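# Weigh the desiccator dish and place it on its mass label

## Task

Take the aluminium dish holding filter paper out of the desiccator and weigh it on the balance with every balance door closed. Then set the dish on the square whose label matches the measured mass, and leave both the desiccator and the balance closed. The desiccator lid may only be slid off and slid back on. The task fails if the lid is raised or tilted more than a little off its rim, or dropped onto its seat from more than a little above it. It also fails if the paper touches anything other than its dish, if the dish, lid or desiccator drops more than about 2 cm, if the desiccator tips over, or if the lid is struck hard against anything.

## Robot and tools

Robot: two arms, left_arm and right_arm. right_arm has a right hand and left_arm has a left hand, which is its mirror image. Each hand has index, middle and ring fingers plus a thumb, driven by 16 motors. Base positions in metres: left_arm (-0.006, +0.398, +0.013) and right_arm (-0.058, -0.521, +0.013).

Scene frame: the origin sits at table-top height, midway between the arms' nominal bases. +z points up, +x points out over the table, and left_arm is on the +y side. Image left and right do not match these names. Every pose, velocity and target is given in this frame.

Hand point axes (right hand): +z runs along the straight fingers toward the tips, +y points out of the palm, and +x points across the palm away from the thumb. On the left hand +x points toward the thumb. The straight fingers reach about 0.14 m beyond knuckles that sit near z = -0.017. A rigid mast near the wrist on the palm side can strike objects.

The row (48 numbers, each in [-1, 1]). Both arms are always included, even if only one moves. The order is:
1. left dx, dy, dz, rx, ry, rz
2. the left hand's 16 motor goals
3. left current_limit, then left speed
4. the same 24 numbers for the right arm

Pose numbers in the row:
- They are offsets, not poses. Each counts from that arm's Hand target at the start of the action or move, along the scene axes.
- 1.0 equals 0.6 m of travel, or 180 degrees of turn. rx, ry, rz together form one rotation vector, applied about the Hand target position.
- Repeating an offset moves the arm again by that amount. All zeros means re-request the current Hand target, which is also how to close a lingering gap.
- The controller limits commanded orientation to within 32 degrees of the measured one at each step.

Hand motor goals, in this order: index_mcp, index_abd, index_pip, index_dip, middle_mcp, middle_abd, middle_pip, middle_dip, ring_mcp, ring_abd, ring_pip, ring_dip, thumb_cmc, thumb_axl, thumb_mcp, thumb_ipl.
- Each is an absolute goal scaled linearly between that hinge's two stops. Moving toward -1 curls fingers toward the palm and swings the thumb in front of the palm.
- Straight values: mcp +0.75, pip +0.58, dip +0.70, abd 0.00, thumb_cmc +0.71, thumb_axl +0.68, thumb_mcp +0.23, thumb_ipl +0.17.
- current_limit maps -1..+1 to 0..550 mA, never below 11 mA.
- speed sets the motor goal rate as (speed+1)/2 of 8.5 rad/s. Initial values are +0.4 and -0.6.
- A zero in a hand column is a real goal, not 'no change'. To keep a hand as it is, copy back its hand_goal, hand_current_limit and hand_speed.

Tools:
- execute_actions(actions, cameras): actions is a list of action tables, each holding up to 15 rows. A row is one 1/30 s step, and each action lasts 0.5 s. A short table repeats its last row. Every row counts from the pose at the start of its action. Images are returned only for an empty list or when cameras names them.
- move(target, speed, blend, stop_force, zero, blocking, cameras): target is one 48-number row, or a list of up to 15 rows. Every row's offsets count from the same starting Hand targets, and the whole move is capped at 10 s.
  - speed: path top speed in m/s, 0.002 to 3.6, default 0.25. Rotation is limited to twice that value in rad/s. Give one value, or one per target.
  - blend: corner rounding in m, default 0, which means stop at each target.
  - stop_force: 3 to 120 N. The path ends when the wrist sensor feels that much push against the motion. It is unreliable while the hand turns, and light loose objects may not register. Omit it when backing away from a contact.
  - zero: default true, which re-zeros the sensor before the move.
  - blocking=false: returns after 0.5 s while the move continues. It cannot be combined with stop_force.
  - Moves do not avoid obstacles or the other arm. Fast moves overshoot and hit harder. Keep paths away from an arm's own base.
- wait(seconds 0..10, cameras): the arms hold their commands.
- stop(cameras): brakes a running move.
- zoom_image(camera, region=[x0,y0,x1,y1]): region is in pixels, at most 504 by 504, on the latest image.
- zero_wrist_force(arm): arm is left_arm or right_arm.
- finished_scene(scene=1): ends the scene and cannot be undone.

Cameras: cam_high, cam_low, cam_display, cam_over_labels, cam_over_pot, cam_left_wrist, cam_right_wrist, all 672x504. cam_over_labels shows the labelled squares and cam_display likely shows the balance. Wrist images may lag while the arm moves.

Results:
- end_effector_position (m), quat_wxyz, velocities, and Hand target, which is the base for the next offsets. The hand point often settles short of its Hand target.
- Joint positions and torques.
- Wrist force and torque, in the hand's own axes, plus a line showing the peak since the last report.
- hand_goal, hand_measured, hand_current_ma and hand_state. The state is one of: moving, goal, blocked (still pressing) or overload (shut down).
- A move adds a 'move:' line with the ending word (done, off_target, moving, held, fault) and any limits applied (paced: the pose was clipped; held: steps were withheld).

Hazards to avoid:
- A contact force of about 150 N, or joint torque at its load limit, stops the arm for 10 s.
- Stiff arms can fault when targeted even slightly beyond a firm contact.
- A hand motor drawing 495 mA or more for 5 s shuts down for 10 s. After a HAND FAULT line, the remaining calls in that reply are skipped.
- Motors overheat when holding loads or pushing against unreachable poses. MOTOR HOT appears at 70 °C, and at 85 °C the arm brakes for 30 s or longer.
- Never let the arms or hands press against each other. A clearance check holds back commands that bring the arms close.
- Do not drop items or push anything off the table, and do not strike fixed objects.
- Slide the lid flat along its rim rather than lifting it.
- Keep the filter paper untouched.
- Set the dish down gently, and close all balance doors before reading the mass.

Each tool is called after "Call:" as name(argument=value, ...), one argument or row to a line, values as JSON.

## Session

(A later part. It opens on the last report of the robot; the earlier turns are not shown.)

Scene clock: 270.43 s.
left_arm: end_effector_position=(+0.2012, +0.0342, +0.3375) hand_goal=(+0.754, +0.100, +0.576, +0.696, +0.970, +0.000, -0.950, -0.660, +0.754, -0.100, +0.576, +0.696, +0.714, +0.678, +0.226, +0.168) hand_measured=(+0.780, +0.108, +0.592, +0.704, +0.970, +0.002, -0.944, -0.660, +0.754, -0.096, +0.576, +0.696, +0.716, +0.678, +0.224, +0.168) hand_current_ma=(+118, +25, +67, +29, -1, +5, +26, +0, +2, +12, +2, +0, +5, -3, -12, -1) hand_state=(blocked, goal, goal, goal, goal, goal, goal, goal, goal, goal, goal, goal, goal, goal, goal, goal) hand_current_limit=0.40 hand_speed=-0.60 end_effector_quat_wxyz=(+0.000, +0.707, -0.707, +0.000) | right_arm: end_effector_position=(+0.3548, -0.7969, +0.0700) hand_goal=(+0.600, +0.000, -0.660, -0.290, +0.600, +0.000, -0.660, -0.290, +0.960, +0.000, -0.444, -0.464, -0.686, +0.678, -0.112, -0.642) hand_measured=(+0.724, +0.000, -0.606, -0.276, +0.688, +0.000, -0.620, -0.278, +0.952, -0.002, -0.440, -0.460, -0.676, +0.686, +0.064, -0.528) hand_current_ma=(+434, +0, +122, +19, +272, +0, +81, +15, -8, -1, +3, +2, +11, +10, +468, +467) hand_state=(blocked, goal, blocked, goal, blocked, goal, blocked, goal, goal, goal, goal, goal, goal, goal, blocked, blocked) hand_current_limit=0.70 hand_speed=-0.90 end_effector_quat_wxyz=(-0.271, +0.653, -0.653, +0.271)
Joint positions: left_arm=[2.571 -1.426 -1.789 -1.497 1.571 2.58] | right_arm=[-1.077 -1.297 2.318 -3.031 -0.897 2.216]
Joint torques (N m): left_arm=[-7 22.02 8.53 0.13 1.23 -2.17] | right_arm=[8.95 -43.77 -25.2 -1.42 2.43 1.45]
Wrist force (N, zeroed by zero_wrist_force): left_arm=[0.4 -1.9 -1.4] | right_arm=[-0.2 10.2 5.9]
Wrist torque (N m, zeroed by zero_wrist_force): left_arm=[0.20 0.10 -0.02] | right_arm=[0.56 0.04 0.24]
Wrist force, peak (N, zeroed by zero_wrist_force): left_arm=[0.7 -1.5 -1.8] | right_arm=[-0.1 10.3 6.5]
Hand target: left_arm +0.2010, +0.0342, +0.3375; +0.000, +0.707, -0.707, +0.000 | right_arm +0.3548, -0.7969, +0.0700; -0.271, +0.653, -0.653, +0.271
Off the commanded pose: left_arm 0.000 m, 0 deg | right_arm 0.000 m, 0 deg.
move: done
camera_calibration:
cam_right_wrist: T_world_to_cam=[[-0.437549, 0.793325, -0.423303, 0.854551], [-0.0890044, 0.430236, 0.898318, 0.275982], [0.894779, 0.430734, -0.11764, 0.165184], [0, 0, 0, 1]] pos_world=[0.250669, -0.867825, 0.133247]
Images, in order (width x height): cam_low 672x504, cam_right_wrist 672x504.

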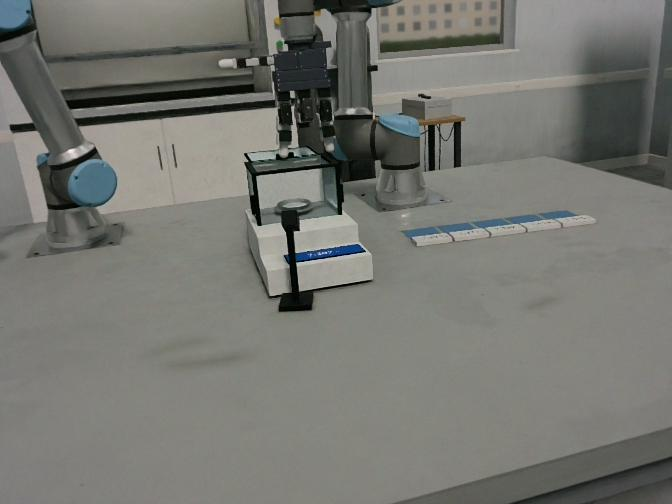

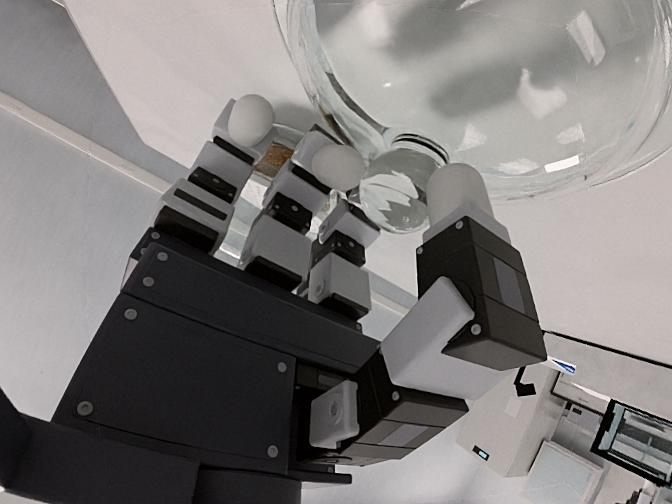

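Call:
move(
  target=[
    [0.02,0,0,0,0,0, 0.754,0.1,0.576,0.696,0.97,0,-0.95,-0.66,0.754,-0.1,0.576,0.696,0.714,0.678,0.226,0.168,0.4,-0.6, 0,0,0.0167,0,0,0, 0.60,0,-0.66,-0.29,0.60,0,-0.66,-0.29,0.959,0,-0.445,-0.464,-0.686,0.678,-0.112,-0.643,0.7,-0.9],
    [0.02,0,0.12,0,0,0, 0.754,0.1,0.576,0.696,0.97,0,-0.95,-0.66,0.754,-0.1,0.576,0.696,0.714,0.678,0.226,0.168,0.4,-0.6, 0,0,0.261,0,0,0, 0.60,0,-0.66,-0.29,0.60,0,-0.66,-0.29,0.959,0,-0.445,-0.464,-0.686,0.678,-0.112,-0.643,0.7,-0.9],
  ],
  speed=[0.03,0.06],
  cameras=["cam_high","cam_right_wrist"],
)

Call:
zoom_image(
  camera="cam_high",
  region=[150, 20, 290, 130],
)

Scene clock: 276.93 s.
left_arm: end_effector_position=(+0.2130, +0.0342, +0.4095) hand_goal=(+0.754, +0.100, +0.576, +0.696, +0.970, +0.000, -0.950, -0.660, +0.754, -0.100, +0.576, +0.696, +0.714, +0.678, +0.226, +0.168) hand_measured=(+0.756, +0.104, +0.578, +0.700, +0.970, +0.002, -0.944, -0.660, +0.754, -0.096, +0.576, +0.696, +0.716, +0.678, +0.224, +0.168) hand_current_ma=(+4, +9, +8, +12, -1, +5, +26, +0, +2, +12, +2, +0, +5, -3, -12, -1) hand_state=(goal, goal, goal, goal, goal, goal, goal, goal, goal, goal, goal, goal, goal, goal, goal, goal) hand_current_limit=0.40 hand_speed=-0.60 end_effector_quat_wxyz=(+0.000, +0.707, -0.707, +0.000) | right_arm: end_effector_position=(+0.3548, -0.7969, +0.2265) hand_goal=(+0.600, +0.000, -0.660, -0.290, +0.600, +0.000, -0.660, -0.290, +0.960, +0.000, -0.444, -0.464, -0.686, +0.678, -0.112, -0.642) hand_measured=(+0.724, +0.000, -0.606, -0.276, +0.688, +0.000, -0.620, -0.278, +0.952, -0.002, -0.440, -0.460, -0.676, +0.686, +0.064, -0.528) hand_current_ma=(+434, +0, +122, +19, +271, +0, +82, +16, -8, -1, +3, +2, +11, +10, +467, +468) hand_state=(blocked, goal, blocked, goal, blocked, goal, blocked, goal, goal, goal, goal, goal, goal, goal, blocked, blocked) hand_current_limit=0.70 hand_speed=-0.90 end_effector_quat_wxyz=(-0.271, +0.653, -0.653, +0.271)
Joint positions: left_arm=[2.585 -1.448 -1.586 -1.678 1.571 2.594] | right_arm=[-1.077 -1.622 2.137 -2.525 -0.897 2.217]
Joint torques (N m): left_arm=[4.6 10.34 34.59 0.88 0.18 1.58] | right_arm=[-8.25 -36.91 -34.43 -1.34 3.63 -1.94]
Wrist force (N, zeroed by zero_wrist_force): left_arm=[0.0 0.1 -0.2] | right_arm=[-0.2 10.1 5.7]
Wrist torque (N m, zeroed by zero_wrist_force): left_arm=[0.01 0.01 -0.07] | right_arm=[0.57 0.02 0.31]
Wrist force, peak (N, zeroed by zero_wrist_force): left_arm=[0.4 -1.7 -1.8] | right_arm=[-0.3 10.8 6.4]
Hand target: left_arm +0.2130, +0.0342, +0.4095; +0.000, +0.707, -0.707, +0.000 | right_arm +0.3548, -0.7969, +0.2266; -0.271, +0.653, -0.653, +0.271
Off the commanded pose: left_arm 0.000 m, 0 deg | right_arm 0.000 m, 0 deg.
move: done
camera_calibration:
cam_right_wrist: T_world_to_cam=[[-0.437587, 0.793306, -0.4233, 0.920748], [-0.0889246, 0.430276, 0.898307, 0.135502], [0.894768, 0.430729, -0.117739, 0.18361], [0, 0, 0, 1]] pos_world=[0.250669, -0.867825, 0.289648]
Images, in order (width x height): cam_high 672x504, cam_right_wrist 672x504.

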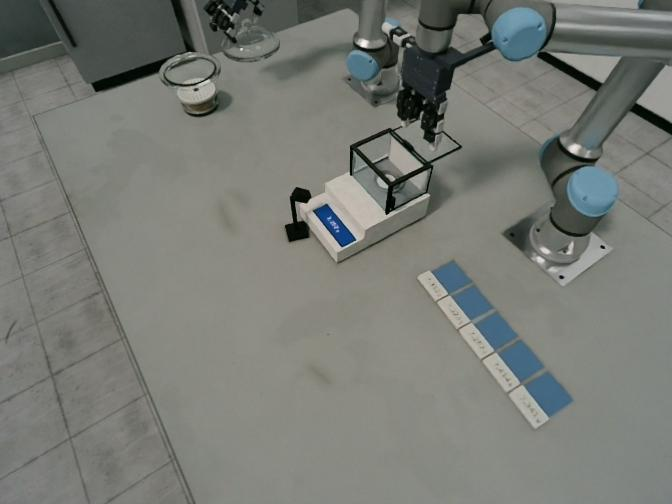

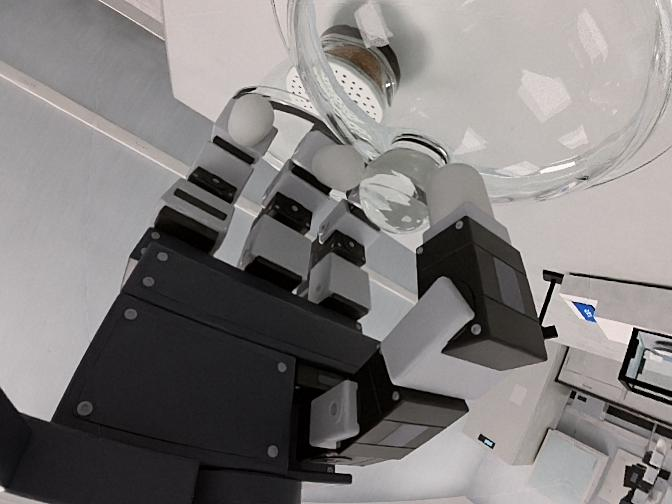

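Scaled by 3.600.

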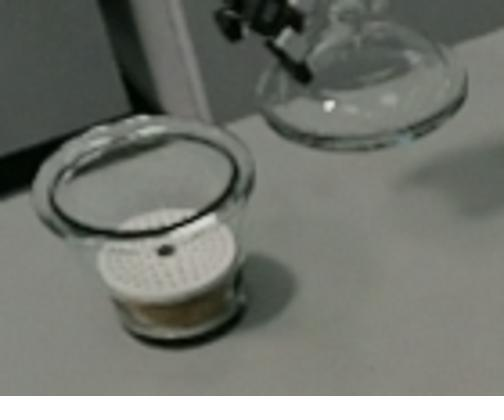

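Call:
move(
  target=[
    [0.065,-0.086,0,0,0,0, 0.754,0.12,0.576,0.696,0.97,0,-0.95,-0.66,0.754,-0.12,0.576,0.696,0.714,0.678,0.226,0.168,0.4,-0.6, 0.1337,0.0098,-0.005,0,0,0, 0.60,0,-0.66,-0.29,0.60,0,-0.66,-0.29,0.959,0,-0.445,-0.464,-0.686,0.678,-0.112,-0.643,0.7,-0.9],
  ],
  speed=[0.04],
  cameras=["cam_high","cam_right_wrist","cam_left_wrist","cam_over_pot"],
)

Call:
zoom_image(
  camera="cam_high",
  region=[150, 20, 290, 130],
)

Call:
zoom_image(
  camera="cam_left_wrist",
  region=[150, 20, 450, 280],
)

Call:
zoom_image(
  camera="cam_right_wrist",
  region=[230, 0, 672, 250],
)

Scene clock: 280.53 s.
left_arm: end_effector_position=(+0.2519, -0.0173, +0.4095) hand_goal=(+0.754, +0.120, +0.576, +0.696, +0.970, +0.000, -0.950, -0.660, +0.754, -0.120, +0.576, +0.696, +0.714, +0.678, +0.226, +0.168) hand_measured=(+0.756, +0.116, +0.578, +0.700, +0.970, +0.002, -0.944, -0.660, +0.754, -0.116, +0.576, +0.696, +0.716, +0.678, +0.224, +0.168) hand_current_ma=(+4, -15, +8, +12, -1, +5, +26, +0, +2, +15, +2, +0, +5, -3, -12, -1) hand_state=(goal, goal, goal, goal, goal, goal, goal, goal, goal, goal, goal, goal, goal, goal, goal, goal) hand_current_limit=0.40 hand_speed=-0.60 end_effector_quat_wxyz=(+0.000, +0.707, -0.707, +0.000) | right_arm: end_effector_position=(+0.4348, -0.7910, +0.2236) hand_goal=(+0.600, +0.000, -0.660, -0.290, +0.600, +0.000, -0.660, -0.290, +0.960, +0.000, -0.444, -0.464, -0.686, +0.678, -0.112, -0.642) hand_measured=(+0.724, +0.000, -0.606, -0.276, +0.686, +0.000, -0.620, -0.278, +0.952, -0.002, -0.440, -0.460, -0.676, +0.686, +0.064, -0.528) hand_current_ma=(+434, +0, +124, +19, +260, +0, +82, +16, -8, -1, +3, +2, +12, +11, +467, +467) hand_state=(blocked, goal, blocked, goal, blocked, goal, blocked, goal, goal, goal, goal, goal, goal, goal, blocked, blocked) hand_current_limit=0.70 hand_speed=-0.90 end_effector_quat_wxyz=(-0.271, +0.653, -0.653, +0.271) end_effector_velocity=(+0.002, -0.001, +0.001) end_effector_angular_velocity=(-0.003, -0.002, +0.001)
Joint positions: left_arm=[2.538 -1.605 -1.436 -1.67 1.571 2.547] | right_arm=[-0.916 -1.456 2 -2.659 -0.973 2.393]
Joint velocities: left_arm=[within noise] | right_arm=[0.003 0.003 -0.005 -0.002 -0.001 0.002]
Joint torques (N m): left_arm=[-7.08 17.94 34.01 0.79 0.76 -2.16] | right_arm=[12.19 -18.92 -33.09 -5.86 -0.27 1.62]
Wrist force (N, zeroed by zero_wrist_force): left_arm=[-0.1 0.2 0.0] | right_arm=[-0.4 9.9 5.2]
Wrist torque (N m, zeroed by zero_wrist_force): left_arm=[-0.01 0.03 -0.02] | right_arm=[0.64 0.10 0.10]
Wrist force, peak (N, zeroed by zero_wrist_force): left_arm=[-0.5 0.5 0.1] | right_arm=[-0.2 10.7 5.6]
Hand target: left_arm +0.2520, -0.0174, +0.4095; +0.000, +0.707, -0.707, +0.000 | right_arm +0.4350, -0.7910, +0.2236; -0.271, +0.653, -0.653, +0.271
Off the commanded pose: left_arm 0.000 m, 0 deg | right_arm 0.000 m, 0 deg.
move: done
camera_calibration:
cam_left_wrist: T_world_to_cam=[[0.666133, 0.745832, -0.00113081, -0.183498], [0.48575, -0.432692, 0.75949, -0.496772], [0.565963, -0.506471, -0.650518, 0.240465], [0, 0, 0, 1]] pos_world=[0.227447, 0.0436976, 0.533513]
cam_right_wrist: T_world_to_cam=[[-0.437656, 0.793253, -0.423328, 0.949954], [-0.0890704, 0.430248, 0.898306, 0.142661], [0.89472, 0.430855, -0.117646, 0.109297], [0, 0, 0, 1]] pos_world=[0.33067, -0.862025, 0.286847]
Images, in order (width x height): cam_high 672x504, cam_over_pot 672x504, cam_left_wrist 672x504, cam_right_wrist 672x504.

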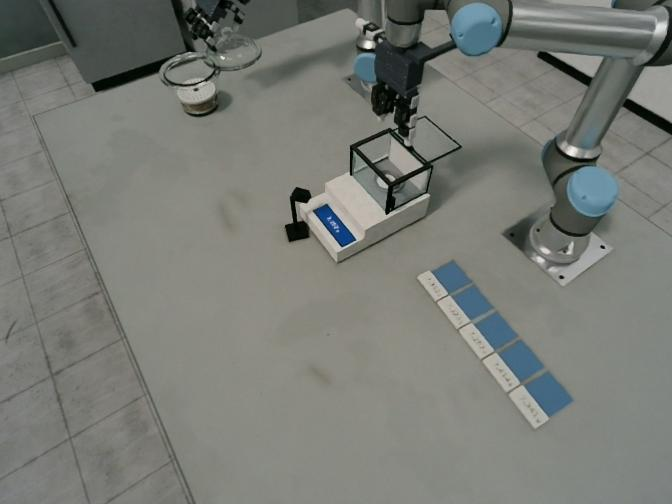

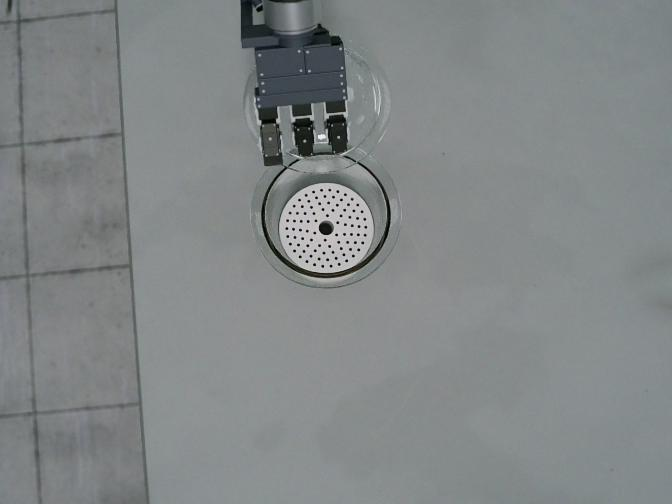

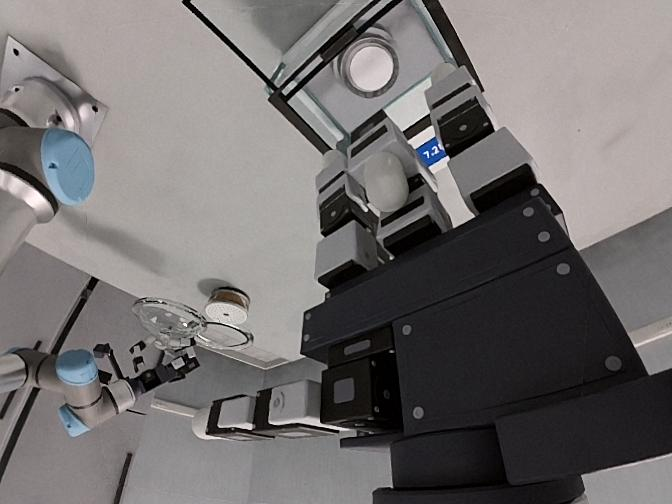

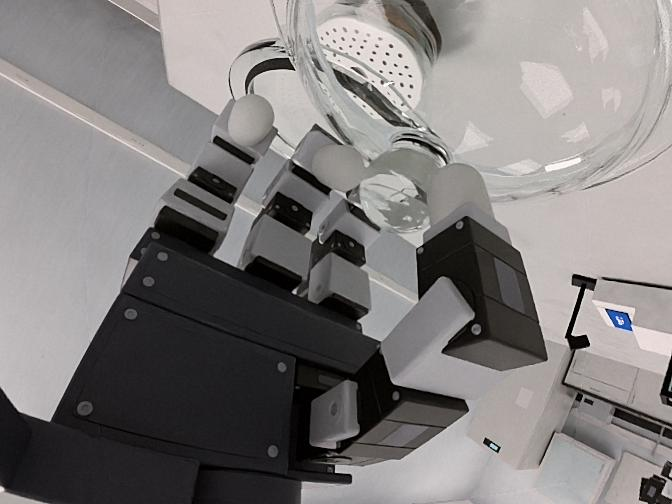

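Scaled by 3.600.

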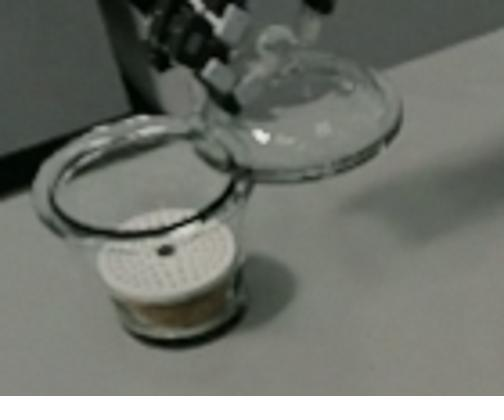

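Scaled by 1.680 from the camera's 672x504 image, which has a finer 960x720 frame.

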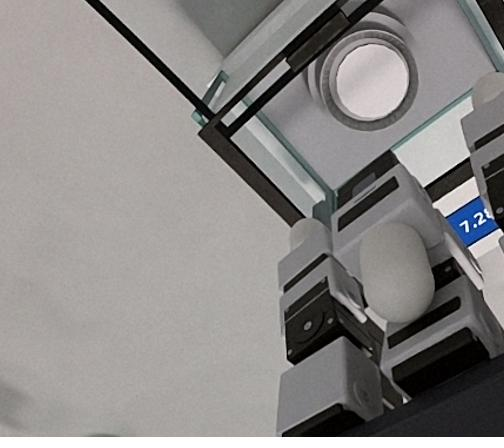

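Scaled by 1.140 from the camera's 672x504 image, which has a finer 960x720 frame.

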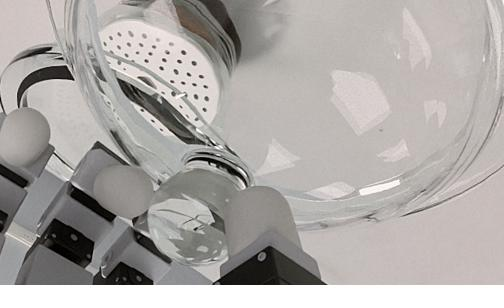

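Call:
move(
  target=[
    [0,0,0,0,0,0, 0.754,0.12,0.576,0.696,0.97,0,-0.95,-0.66,0.754,-0.12,0.576,0.696,0.714,0.678,0.226,0.168,0.4,-0.6, 0,0,-0.0025,0,0,0, 0.60,0,-0.66,-0.29,0.60,0,-0.66,-0.29,0.959,0,-0.445,-0.464,-0.686,0.678,-0.112,-0.643,0.7,-0.9],
  ],
  speed=[0.01],
  cameras=[],
)

Call:
move(
  target=[
    [0,0,0,0,0,0, 0.754,0.12,0.576,0.696,0.97,0,-0.95,-0.66,0.754,-0.12,0.576,0.696,0.714,0.678,0.226,0.168,0.4,-0.6, 0,0,-0.0017,0,0,0, 0.60,0,-0.66,-0.29,0.60,0,-0.66,-0.29,0.959,0,-0.445,-0.464,-0.686,0.678,-0.112,-0.643,0.7,-0.9],
  ],
  speed=[0.01],
  cameras=[],
)

Scene clock: 281.83 s.
left_arm: end_effector_position=(+0.2520, -0.0174, +0.4095) hand_goal=(+0.754, +0.120, +0.576, +0.696, +0.970, +0.000, -0.950, -0.660, +0.754, -0.120, +0.576, +0.696, +0.714, +0.678, +0.226, +0.168) hand_measured=(+0.756, +0.116, +0.578, +0.700, +0.970, +0.002, -0.944, -0.660, +0.754, -0.116, +0.576, +0.696, +0.716, +0.678, +0.224, +0.168) hand_current_ma=(+4, -15, +8, +12, -1, +5, +26, +0, +2, +15, +2, +0, +5, -3, -12, -1) hand_state=(goal, goal, goal, goal, goal, goal, goal, goal, goal, goal, goal, goal, goal, goal, goal, goal) hand_current_limit=0.40 hand_speed=-0.60 end_effector_quat_wxyz=(+0.000, +0.707, -0.707, +0.000) | right_arm: end_effector_position=(+0.4350, -0.7910, +0.2222) hand_goal=(+0.600, +0.000, -0.660, -0.290, +0.600, +0.000, -0.660, -0.290, +0.960, +0.000, -0.444, -0.464, -0.686, +0.678, -0.112, -0.642) hand_measured=(+0.722, +0.000, -0.604, -0.272, +0.686, +0.002, -0.620, -0.280, +0.952, -0.002, -0.440, -0.460, -0.676, +0.686, +0.066, -0.528) hand_current_ma=(+423, +0, +131, +29, +260, +1, +82, +12, -8, -1, +3, +2, +12, +11, +468, +468) hand_state=(blocked, goal, blocked, moving, blocked, goal, blocked, goal, goal, goal, goal, goal, goal, goal, blocked, blocked) hand_current_limit=0.70 hand_speed=-0.90 end_effector_quat_wxyz=(-0.271, +0.653, -0.653, +0.271)
Joint positions: left_arm=[2.537 -1.605 -1.436 -1.67 1.571 2.547] | right_arm=[-0.916 -1.453 2.001 -2.663 -0.973 2.393]
Joint torques (N m): left_arm=[-7.56 17.73 33.29 0.89 1.06 -2.07] | right_arm=[11.33 -15.74 -15.48 -4.97 -0.46 1.54]
Wrist force (N, zeroed by zero_wrist_force): left_arm=[-0.2 0.2 0.2] | right_arm=[-0.5 5.4 0.8]
Wrist torque (N m, zeroed by zero_wrist_force): left_arm=[-0.01 0.04 -0.04] | right_arm=[0.98 0.20 0.01]
Wrist force, peak (N, zeroed by zero_wrist_force): left_arm=[-0.3 0.6 0.1] | right_arm=[-0.2 10.0 5.2]
Hand target: left_arm +0.2520, -0.0174, +0.4095; +0.000, +0.707, -0.707, +0.000 | right_arm +0.4350, -0.7910, +0.2221; -0.271, +0.653, -0.653, +0.271
Off the commanded pose: left_arm 0.000 m, 0 deg | right_arm 0.000 m, 0 deg.
move: done
No camera images: "cameras" was empty.

Scene clock: 282.60 s.
left_arm: end_effector_position=(+0.2520, -0.0174, +0.4095) hand_goal=(+0.754, +0.120, +0.576, +0.696, +0.970, +0.000, -0.950, -0.660, +0.754, -0.120, +0.576, +0.696, +0.714, +0.678, +0.226, +0.168) hand_measured=(+0.756, +0.116, +0.578, +0.700, +0.970, +0.002, -0.944, -0.660, +0.754, -0.116, +0.576, +0.696, +0.716, +0.678, +0.224, +0.168) hand_current_ma=(+4, -15, +8, +12, -1, +5, +26, +0, +2, +15, +2, +0, +5, -3, -12, -1) hand_state=(goal, goal, goal, goal, goal, goal, goal, goal, goal, goal, goal, goal, goal, goal, goal, goal) hand_current_limit=0.40 hand_speed=-0.60 end_effector_quat_wxyz=(+0.000, +0.707, -0.707, +0.000) | right_arm: end_effector_position=(+0.4350, -0.7910, +0.2211) hand_goal=(+0.600, +0.000, -0.660, -0.290, +0.600, +0.000, -0.660, -0.290, +0.960, +0.000, -0.444, -0.464, -0.686, +0.678, -0.112, -0.642) hand_measured=(+0.710, +0.000, -0.604, -0.270, +0.694, +0.002, -0.644, -0.286, +0.952, -0.002, -0.440, -0.460, -0.676, +0.686, +0.072, -0.528) hand_current_ma=(+372, +0, +131, +31, +294, +1, +22, +2, -8, -1, +3, +2, +12, +11, +468, +468) hand_state=(blocked, goal, blocked, blocked, blocked, goal, goal, goal, goal, goal, goal, goal, goal, goal, blocked, blocked) hand_current_limit=0.70 hand_speed=-0.90 end_effector_quat_wxyz=(-0.271, +0.653, -0.653, +0.271)
Joint positions: left_arm=[2.537 -1.605 -1.436 -1.67 1.571 2.547] | right_arm=[-0.916 -1.452 2.003 -2.666 -0.973 2.393]
Joint torques (N m): left_arm=[-7.24 17.65 34.55 0.83 1.17 -2.07] | right_arm=[11.72 -12.02 -12.52 -3.87 -0.5 1.32]
Wrist force (N, zeroed by zero_wrist_force): left_arm=[-0.4 0.5 -0.2] | right_arm=[-0.8 -1.0 -5.0]
Wrist torque (N m, zeroed by zero_wrist_force): left_arm=[0.04 0.05 -0.06] | right_arm=[1.15 0.25 -0.06]
Wrist force, peak (N, zeroed by zero_wrist_force): left_arm=[-0.2 0.5 -0.3] | right_arm=[-0.8 -1.0 -5.0]
Hand target: left_arm +0.2520, -0.0174, +0.4095; +0.000, +0.707, -0.707, +0.000 | right_arm +0.4350, -0.7910, +0.2211; -0.271, +0.653, -0.653, +0.271
Off the commanded pose: left_arm 0.000 m, 0 deg | right_arm 0.000 m, 0 deg.
move: done
No camera images: "cameras" was empty.

Call:
move(
  target=[
    [0,0,0,0,0,0, 0.754,0.12,0.576,0.696,0.97,0,-0.95,-0.66,0.754,-0.12,0.576,0.696,0.714,0.678,0.226,0.168,0.4,-0.6, 0,0,0.003,0,0,0, 0.60,0,-0.66,-0.29,0.60,0,-0.66,-0.29,0.959,0,-0.445,-0.464,-0.686,0.678,-0.112,-0.643,0.7,-0.9],
  ],
  speed=[0.01],
  cameras=["cam_high"],
)

Call:
zoom_image(
  camera="cam_high",
  region=[150, 20, 290, 130],
)

Scene clock: 283.90 s.
left_arm: end_effector_position=(+0.2520, -0.0174, +0.4095) hand_goal=(+0.754, +0.120, +0.576, +0.696, +0.970, +0.000, -0.950, -0.660, +0.754, -0.120, +0.576, +0.696, +0.714, +0.678, +0.226, +0.168) hand_measured=(+0.756, +0.116, +0.578, +0.700, +0.970, +0.002, -0.944, -0.660, +0.754, -0.116, +0.576, +0.696, +0.716, +0.678, +0.224, +0.168) hand_current_ma=(+4, -15, +8, +12, -1, +5, +26, +0, +2, +15, +2, +0, +5, -3, -12, -1) hand_state=(goal, goal, goal, goal, goal, goal, goal, goal, goal, goal, goal, goal, goal, goal, goal, goal) hand_current_limit=0.40 hand_speed=-0.60 end_effector_quat_wxyz=(+0.000, +0.707, -0.707, +0.000) | right_arm: end_effector_position=(+0.4350, -0.7910, +0.2228) hand_goal=(+0.600, +0.000, -0.660, -0.290, +0.600, +0.000, -0.660, -0.290, +0.960, +0.000, -0.444, -0.464, -0.686, +0.678, -0.112, -0.642) hand_measured=(+0.700, +0.000, -0.602, -0.270, +0.692, +0.000, -0.630, -0.284, +0.952, -0.002, -0.440, -0.460, -0.678, +0.684, +0.072, -0.528) hand_current_ma=(+325, +0, +134, +32, +281, +0, +55, +6, -8, -1, +3, +2, +8, +6, +467, +467) hand_state=(blocked, goal, blocked, blocked, blocked, goal, blocked, goal, goal, goal, goal, goal, goal, goal, blocked, blocked) hand_current_limit=0.70 hand_speed=-0.90 end_effector_quat_wxyz=(-0.271, +0.653, -0.653, +0.270)
Joint positions: left_arm=[2.537 -1.605 -1.436 -1.67 1.571 2.547] | right_arm=[-0.916 -1.454 2 -2.661 -0.973 2.393]
Joint torques (N m): left_arm=[-7.55 17.44 33.75 0.89 1.03 -1.98] | right_arm=[11.5 -44.59 -32.19 -1.31 -0.56 1.2]
Wrist force (N, zeroed by zero_wrist_force): left_arm=[0.0 0.2 -0.2] | right_arm=[-0.5 9.6 4.5]
Wrist torque (N m, zeroed by zero_wrist_force): left_arm=[0.01 0.00 -0.01] | right_arm=[0.72 0.09 0.11]
Wrist force, peak (N, zeroed by zero_wrist_force): left_arm=[-0.6 0.4 -0.2] | right_arm=[-0.5 9.6 4.5]
Hand target: left_arm +0.2520, -0.0174, +0.4095; +0.000, +0.707, -0.707, +0.000 | right_arm +0.4350, -0.7910, +0.2229; -0.271, +0.653, -0.653, +0.271
Off the commanded pose: left_arm 0.000 m, 0 deg | right_arm 0.000 m, 0 deg.
move: done
Images, in order (width x height): cam_high 672x504.

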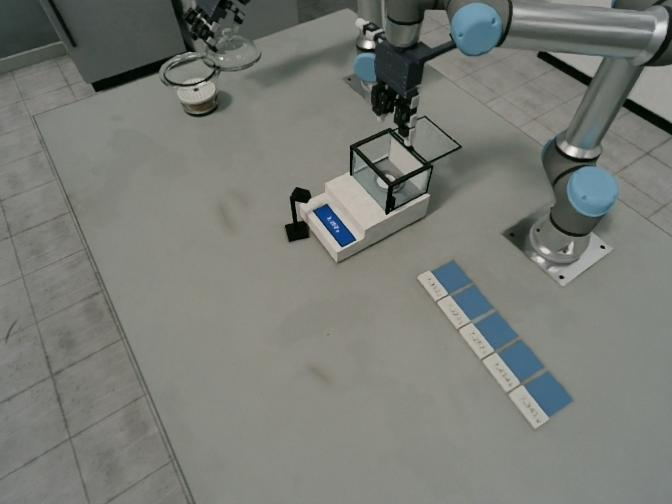

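Scaled by 3.600.

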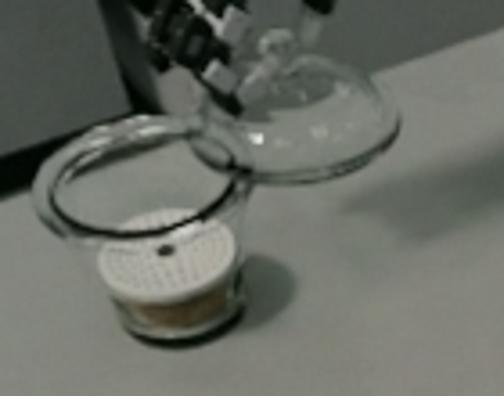

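Call:
move(
  target=[
    [0.0067,0,-0.166,0,0,0, 0.754,0.12,0.576,0.696,0.97,0,-0.95,-0.66,0.754,-0.12,0.576,0.696,0.714,0.678,0.226,0.168,0.4,-0.6, 0.19,0,0,0,0,0, 0.60,0,-0.66,-0.29,0.60,0,-0.66,-0.29,0.959,0,-0.445,-0.464,-0.686,0.678,-0.112,-0.643,0.7,-0.9],
  ],
  speed=[0.03],
  cameras=["cam_high","cam_right_wrist","cam_left_wrist","cam_over_pot","cam_display"],
)

Call:
zoom_image(
  camera="cam_high",
  region=[150, 20, 290, 130],
)

Call:
zoom_image(
  camera="cam_left_wrist",
  region=[250, 0, 500, 220],
)

Call:
zoom_image(
  camera="cam_over_pot",
  region=[230, 80, 430, 310],
)

Scene clock: 289.70 s.
left_arm: end_effector_position=(+0.2560, -0.0174, +0.3100) hand_goal=(+0.754, +0.120, +0.576, +0.696, +0.970, +0.000, -0.950, -0.660, +0.754, -0.120, +0.576, +0.696, +0.714, +0.678, +0.226, +0.168) hand_measured=(+0.756, +0.116, +0.578, +0.700, +0.970, +0.002, -0.944, -0.660, +0.754, -0.116, +0.576, +0.696, +0.716, +0.678, +0.224, +0.168) hand_current_ma=(+4, -15, +8, +12, -1, +5, +26, +0, +2, +15, +2, +0, +5, -3, -12, -1) hand_state=(goal, goal, goal, goal, goal, goal, goal, goal, goal, goal, goal, goal, goal, goal, goal, goal) hand_current_limit=0.40 hand_speed=-0.60 end_effector_quat_wxyz=(+0.000, +0.707, -0.707, +0.000) | right_arm: end_effector_position=(+0.5489, -0.7910, +0.2229) hand_goal=(+0.600, +0.000, -0.660, -0.290, +0.600, +0.000, -0.660, -0.290, +0.960, +0.000, -0.444, -0.464, -0.686, +0.678, -0.112, -0.642) hand_measured=(+0.694, +0.000, -0.602, -0.286, +0.686, +0.006, -0.632, -0.292, +0.952, -0.002, -0.440, -0.460, -0.678, +0.682, +0.088, -0.558) hand_current_ma=(+290, +0, +134, +4, +258, +4, +46, -2, -8, -1, +3, +2, +9, +4, +468, +349) hand_state=(blocked, goal, blocked, goal, blocked, goal, blocked, goal, goal, goal, goal, goal, goal, goal, blocked, blocked) hand_current_limit=0.70 hand_speed=-0.90 end_effector_quat_wxyz=(-0.271, +0.653, -0.653, +0.271)
Joint positions: left_arm=[2.542 -1.618 -1.677 -1.416 1.571 2.551] | right_arm=[-0.753 -1.226 1.728 -2.701 -1.063 2.553]
Joint torques (N m): left_arm=[8.47 18.05 9.72 3.64 -1.31 1.65] | right_arm=[12.01 -23.98 -28.33 -0.28 -1.4 1.36]
Wrist force (N, zeroed by zero_wrist_force): left_arm=[-0.2 0.1 0.0] | right_arm=[-0.6 0.2 -4.0]
Wrist torque (N m, zeroed by zero_wrist_force): left_arm=[-0.02 0.02 -0.09] | right_arm=[0.27 0.10 0.03]
Wrist force, peak (N, zeroed by zero_wrist_force): left_arm=[-0.5 0.6 0.0] | right_arm=[-0.4 9.9 5.0]
Hand target: left_arm +0.2560, -0.0174, +0.3099; +0.000, +0.707, -0.707, +0.000 | right_arm +0.5490, -0.7910, +0.2229; -0.271, +0.653, -0.653, +0.271
Off the commanded pose: left_arm 0.000 m, 0 deg | right_arm 0.000 m, 0 deg.
move: done
camera_calibration:
cam_left_wrist: T_world_to_cam=[[0.666128, 0.745837, -0.00102545, -0.186311], [0.485724, -0.43277, 0.759462, -0.423216], [0.565991, -0.506397, -0.650551, 0.173371], [0, 0, 0, 1]] pos_world=[0.231547, 0.0435973, 0.434013]
cam_right_wrist: T_world_to_cam=[[-0.437616, 0.793272, -0.423334, 0.999552], [-0.0890629, 0.430252, 0.898304, 0.153543], [0.89474, 0.430816, -0.117634, 0.00706937], [0, 0, 0, 1]] pos_world=[0.44477, -0.862025, 0.286047]
Images, in order (width x height): cam_high 672x504, cam_display 672x504, cam_over_pot 672x504, cam_left_wrist 672x504, cam_right_wrist 672x504.

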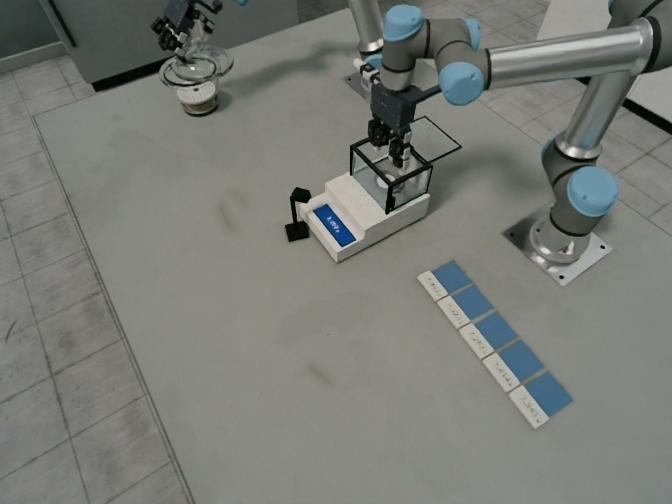

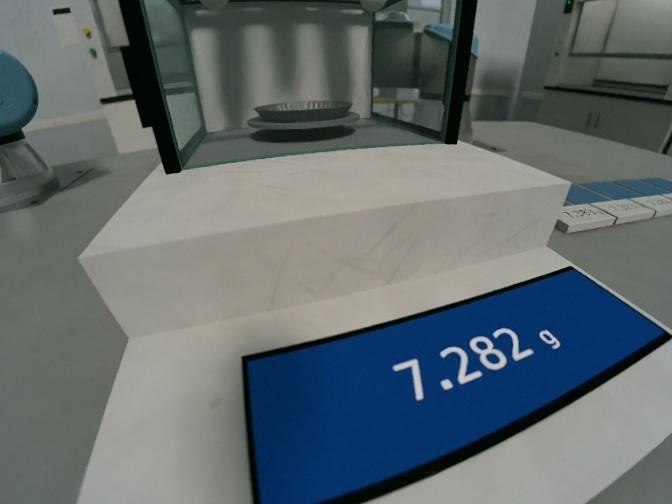

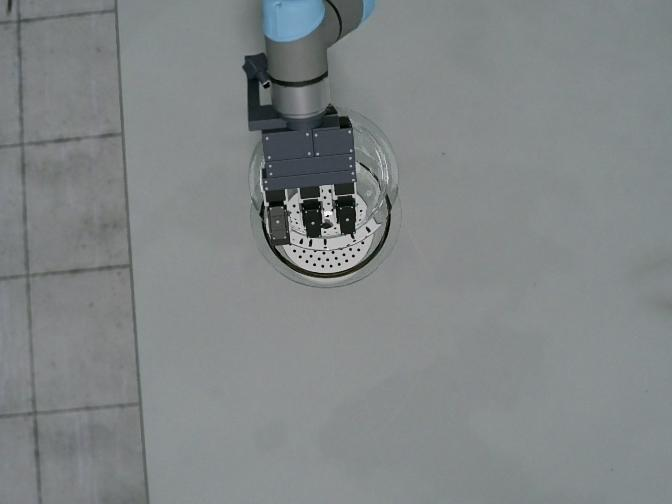

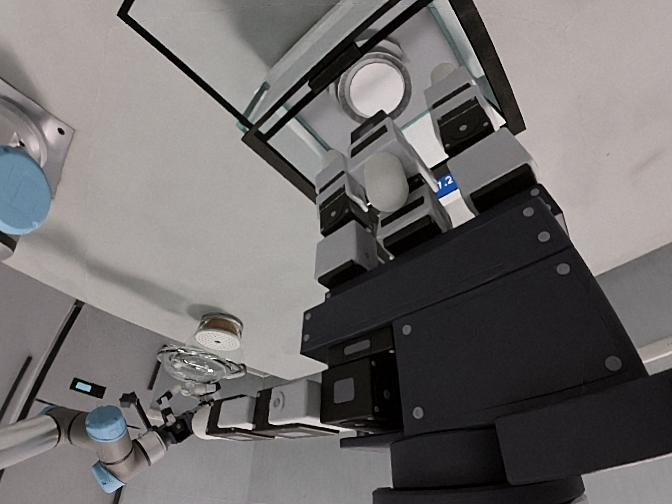

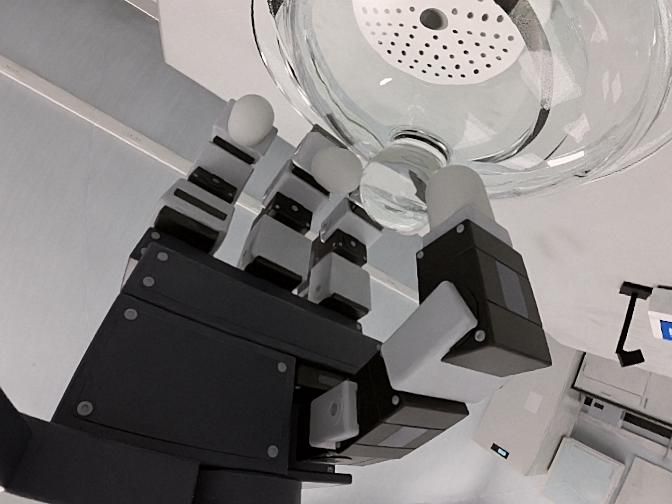

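Scaled by 3.600.

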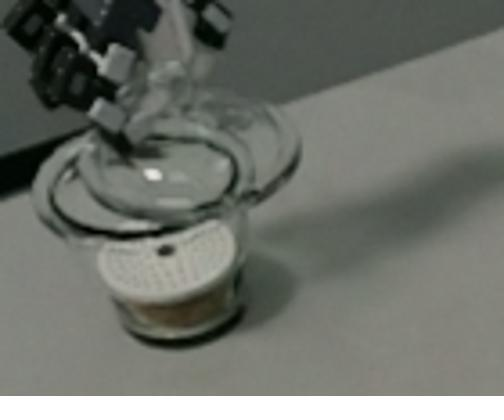

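Scaled by 2.016 from the camera's 672x504 image, which has a finer 960x720 frame.

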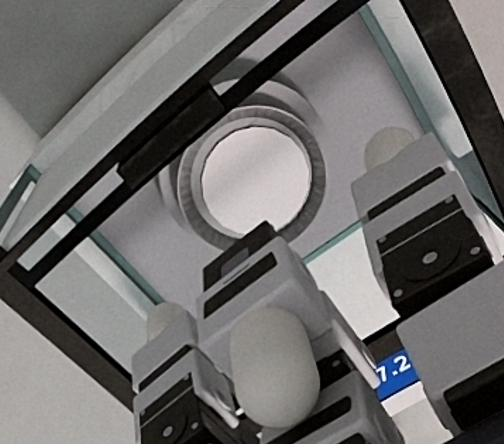

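Scaled by 2.191.

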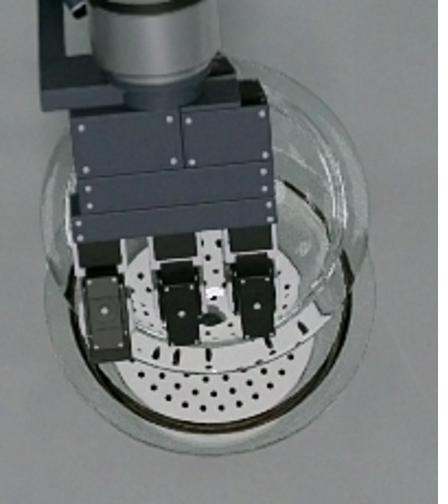

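Call:
move(
  target=[
    [0,0,-0.1,0,0,0, 0.754,0.12,0.576,0.696,0.97,0,-0.95,-0.66,0.754,-0.12,0.576,0.696,0.714,0.678,0.226,0.168,0.4,-0.6, 0,0,0.002,0,0,0, 0.60,0,-0.66,-0.29,0.60,0,-0.66,-0.29,0.959,0,-0.445,-0.464,-0.686,0.678,-0.112,-0.643,0.7,-0.9],
  ],
  speed=[0.03],
  cameras=["cam_display"],
)

Call:
zoom_image(
  camera="cam_display",
  region=[200, 40, 430, 170],
)

Scene clock: 298.63 s.
left_arm: end_effector_position=(+0.2560, -0.0174, +0.2500) hand_goal=(+0.754, +0.120, +0.576, +0.696, +0.970, +0.000, -0.950, -0.660, +0.754, -0.120, +0.576, +0.696, +0.714, +0.678, +0.226, +0.168) hand_measured=(+0.756, +0.116, +0.578, +0.700, +0.970, +0.002, -0.944, -0.660, +0.754, -0.116, +0.576, +0.696, +0.716, +0.678, +0.224, +0.168) hand_current_ma=(+4, -15, +8, +12, -1, +5, +26, +0, +2, +15, +2, +0, +5, -3, -12, -1) hand_state=(goal, goal, goal, goal, goal, goal, goal, goal, goal, goal, goal, goal, goal, goal, goal, goal) hand_current_limit=0.40 hand_speed=-0.60 end_effector_quat_wxyz=(+0.000, +0.707, -0.707, +0.000) | right_arm: end_effector_position=(+0.5490, -0.7910, +0.2241) hand_goal=(+0.600, +0.000, -0.660, -0.290, +0.600, +0.000, -0.660, -0.290, +0.960, +0.000, -0.444, -0.464, -0.686, +0.678, -0.112, -0.642) hand_measured=(+0.694, +0.000, -0.602, -0.280, +0.682, +0.006, -0.630, -0.286, +0.952, -0.002, -0.440, -0.460, -0.676, +0.684, +0.088, -0.558) hand_current_ma=(+290, +0, +134, +13, +241, +4, +53, +4, -8, -1, +3, +2, +11, +7, +468, +349) hand_state=(blocked, goal, blocked, goal, blocked, goal, blocked, goal, goal, goal, goal, goal, goal, goal, blocked, blocked) hand_current_limit=0.70 hand_speed=-0.90 end_effector_quat_wxyz=(-0.271, +0.653, -0.653, +0.271)
Joint positions: left_arm=[2.542 -1.651 -1.799 -1.261 1.571 2.551] | right_arm=[-0.753 -1.227 1.726 -2.698 -1.063 2.553]
Joint torques (N m): left_arm=[4.51 18.25 7.31 3.83 0.27 1.46] | right_arm=[10.77 -56.74 -34 -1.88 0.57 1.49]
Wrist force (N, zeroed by zero_wrist_force): left_arm=[-0.1 0.7 0.1] | right_arm=[-0.6 9.5 5.3]
Wrist torque (N m, zeroed by zero_wrist_force): left_arm=[0.04 0.01 -0.10] | right_arm=[0.56 0.12 0.07]
Wrist force, peak (N, zeroed by zero_wrist_force): left_arm=[-0.5 0.2 -0.4] | right_arm=[-0.5 9.8 5.3]
Hand target: left_arm +0.2560, -0.0174, +0.2499; +0.000, +0.707, -0.707, +0.000 | right_arm +0.5490, -0.7910, +0.2241; -0.271, +0.653, -0.653, +0.271
Off the commanded pose: left_arm 0.000 m, 0 deg | right_arm 0.000 m, 0 deg.
move: done
Images, in order (width x height): cam_display 672x504.

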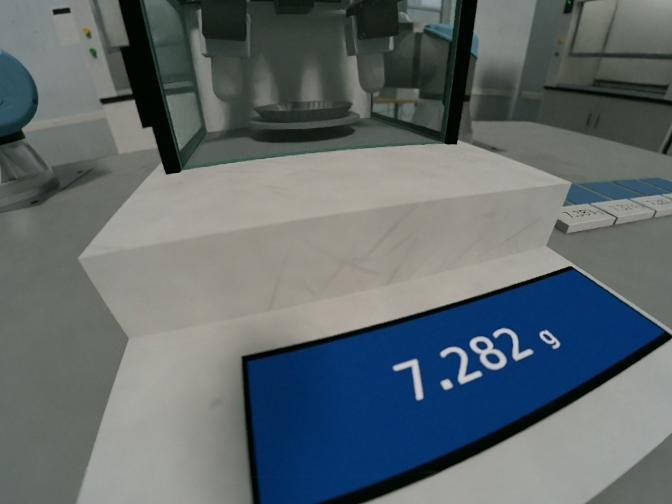

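Scaled by 2.191.

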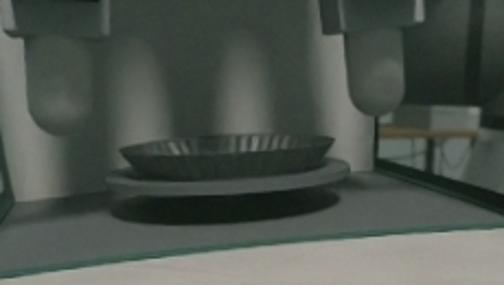

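Call:
move(
  target=[
    [0,0,-0.0225,0,0,0, 0.754,0.12,0.576,0.696,0.97,0,-0.95,-0.66,0.754,-0.12,0.576,0.696,0.714,0.678,0.226,0.168,0.4,-0.9, 0.0833,0,-0.0005,0,0,0, 0.60,0,-0.66,-0.29,0.60,0,-0.66,-0.29,0.959,0,-0.445,-0.464,-0.686,0.678,-0.112,-0.643,0.7,-0.9],
  ],
  speed=[0.02],
  cameras=["cam_display","cam_over_pot","cam_high","cam_left_wrist"],
)

Call:
zoom_image(
  camera="cam_display",
  region=[200, 40, 430, 170],
)

Call:
zoom_image(
  camera="cam_over_pot",
  region=[230, 120, 430, 310],
)

Call:
zoom_image(
  camera="cam_left_wrist",
  region=[250, 0, 500, 220],
)

Call:
zoom_image(
  camera="cam_high",
  region=[150, 20, 290, 130],
)

Scene clock: 302.57 s.
left_arm: end_effector_position=(+0.2560, -0.0174, +0.2364) hand_goal=(+0.754, +0.120, +0.576, +0.696, +0.970, +0.000, -0.950, -0.660, +0.754, -0.120, +0.576, +0.696, +0.714, +0.678, +0.226, +0.168) hand_measured=(+0.756, +0.116, +0.578, +0.700, +0.970, +0.002, -0.944, -0.660, +0.754, -0.116, +0.576, +0.696, +0.716, +0.678, +0.224, +0.168) hand_current_ma=(+4, -15, +8, +12, -1, +5, +26, +0, +2, +15, +2, +0, +5, -3, -12, -1) hand_state=(goal, goal, goal, goal, goal, goal, goal, goal, goal, goal, goal, goal, goal, goal, goal, goal) hand_current_limit=0.40 hand_speed=-0.90 end_effector_quat_wxyz=(+0.000, +0.707, -0.707, +0.000) | right_arm: end_effector_position=(+0.5989, -0.7910, +0.2238) hand_goal=(+0.600, +0.000, -0.660, -0.290, +0.600, +0.000, -0.660, -0.290, +0.960, +0.000, -0.444, -0.464, -0.686, +0.678, -0.112, -0.642) hand_measured=(+0.694, +0.000, -0.602, -0.280, +0.676, +0.006, -0.628, -0.284, +0.952, -0.002, -0.440, -0.460, -0.674, +0.686, +0.090, -0.558) hand_current_ma=(+290, +0, +134, +13, +221, +4, +56, +6, -8, -1, +3, +2, +14, +10, +468, +349) hand_state=(blocked, goal, blocked, goal, blocked, goal, blocked, goal, goal, goal, goal, goal, goal, goal, blocked, blocked) hand_current_limit=0.70 hand_speed=-0.90 end_effector_quat_wxyz=(-0.271, +0.653, -0.653, +0.271)
Joint positions: left_arm=[2.542 -1.662 -1.824 -1.226 1.571 2.551] | right_arm=[-0.696 -1.128 1.587 -2.682 -1.097 2.604]
Joint torques (N m): left_arm=[4.28 19.67 7.57 3.7 -0.76 -1.45] | right_arm=[11.88 -32.84 -32.99 -1.01 -0.91 1.6]
Wrist force (N, zeroed by zero_wrist_force): left_arm=[-0.1 -0.3 0.2] | right_arm=[-0.1 6.0 1.7]
Wrist torque (N m, zeroed by zero_wrist_force): left_arm=[-0.10 0.01 -0.08] | right_arm=[0.55 0.06 0.09]
Wrist force, peak (N, zeroed by zero_wrist_force): left_arm=[-0.1 0.3 -0.5] | right_arm=[-0.7 9.9 5.5]
Hand target: left_arm +0.2560, -0.0174, +0.2364; +0.000, +0.707, -0.707, +0.000 | right_arm +0.5990, -0.7910, +0.2238; -0.271, +0.653, -0.653, +0.271
Off the commanded pose: left_arm 0.000 m, 0 deg | right_arm 0.000 m, 0 deg.
move: done
camera_calibration:
cam_left_wrist: T_world_to_cam=[[0.66617, 0.745799, -0.00107438, -0.186377], [0.4857, -0.432747, 0.75949, -0.367326], [0.565962, -0.506471, -0.650518, 0.125489], [0, 0, 0, 1]] pos_world=[0.231547, 0.0435976, 0.360413]
Images, in order (width x height): cam_high 672x504, cam_display 672x504, cam_over_pot 672x504, cam_left_wrist 672x504.

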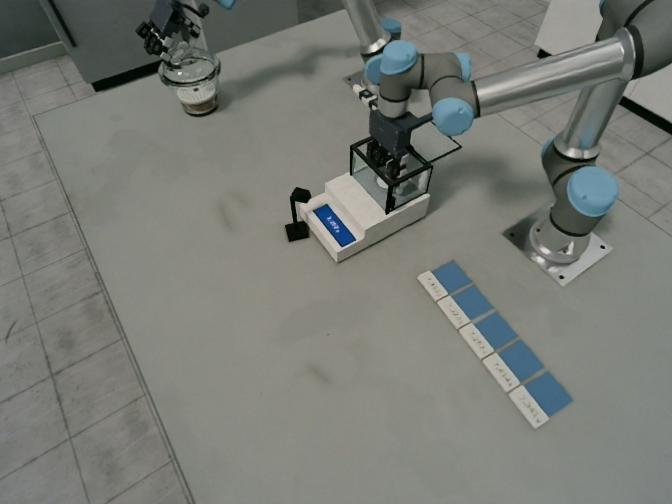

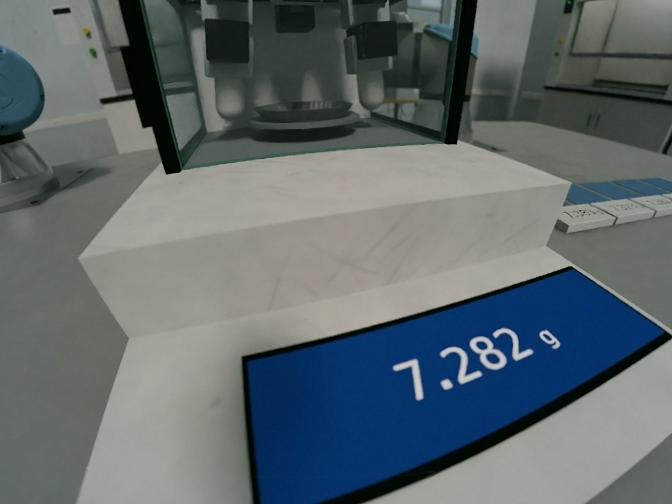

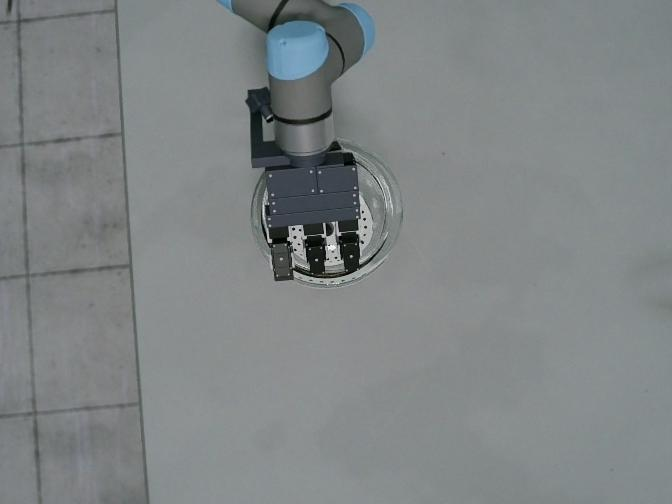

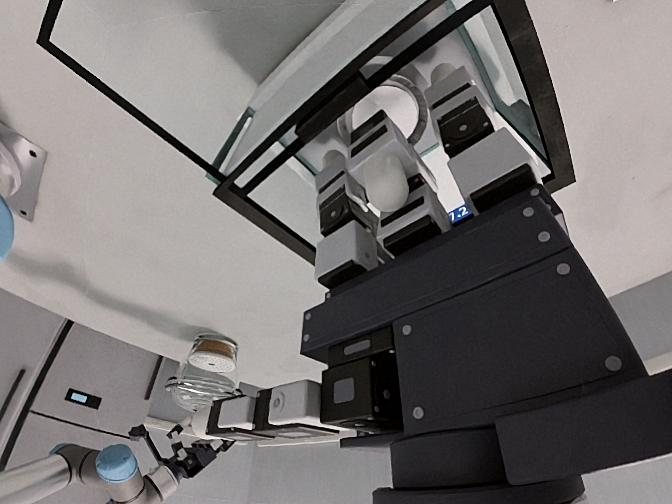

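Scaled by 2.191.

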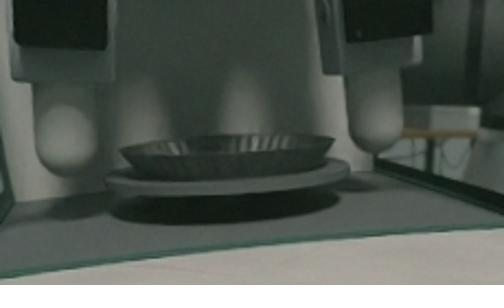

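Scaled by 2.520.

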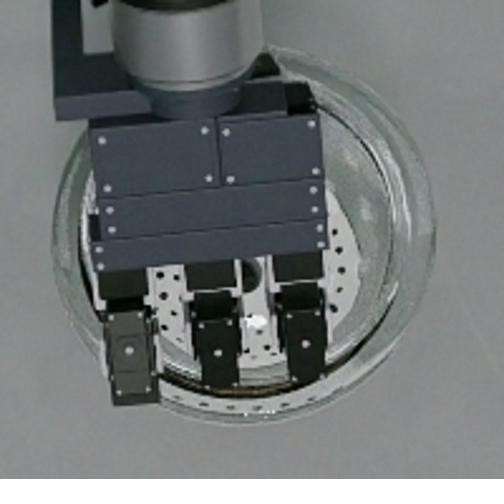

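Scaled by 2.016 from the camera's 672x504 image, which has a finer 960x720 frame.

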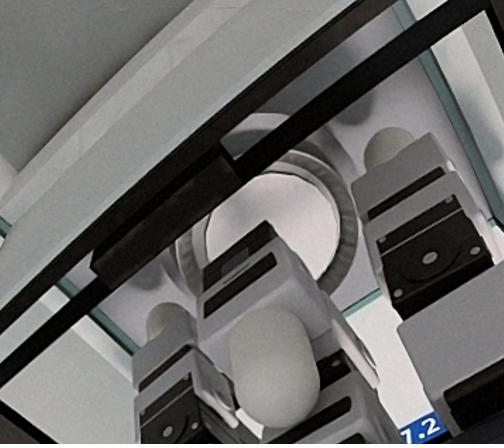

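Scaled by 3.600.

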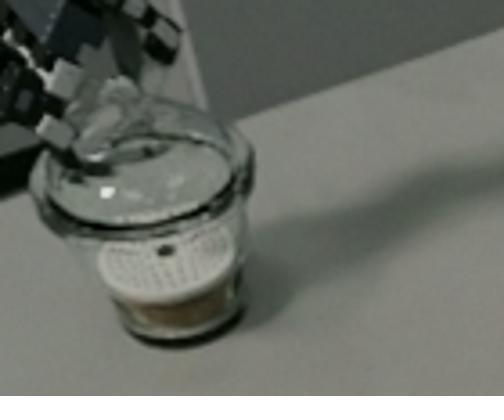

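Call:
zoom_image(
  camera="cam_over_pot",
  region=[240, 125, 420, 215],
)

Call:
zoom_image(
  camera="cam_over_pot",
  region=[240, 205, 420, 295],
)

Scaled by 2.800.

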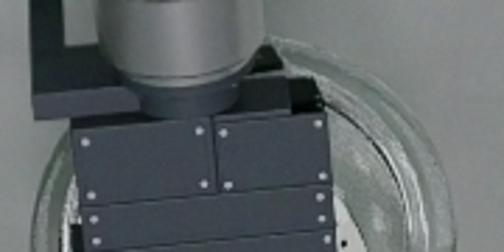

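Scaled by 2.800.

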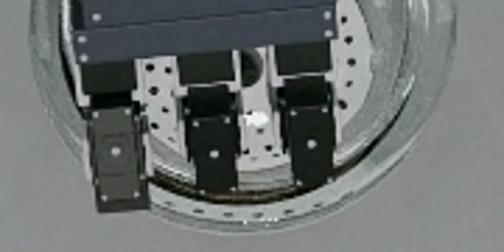

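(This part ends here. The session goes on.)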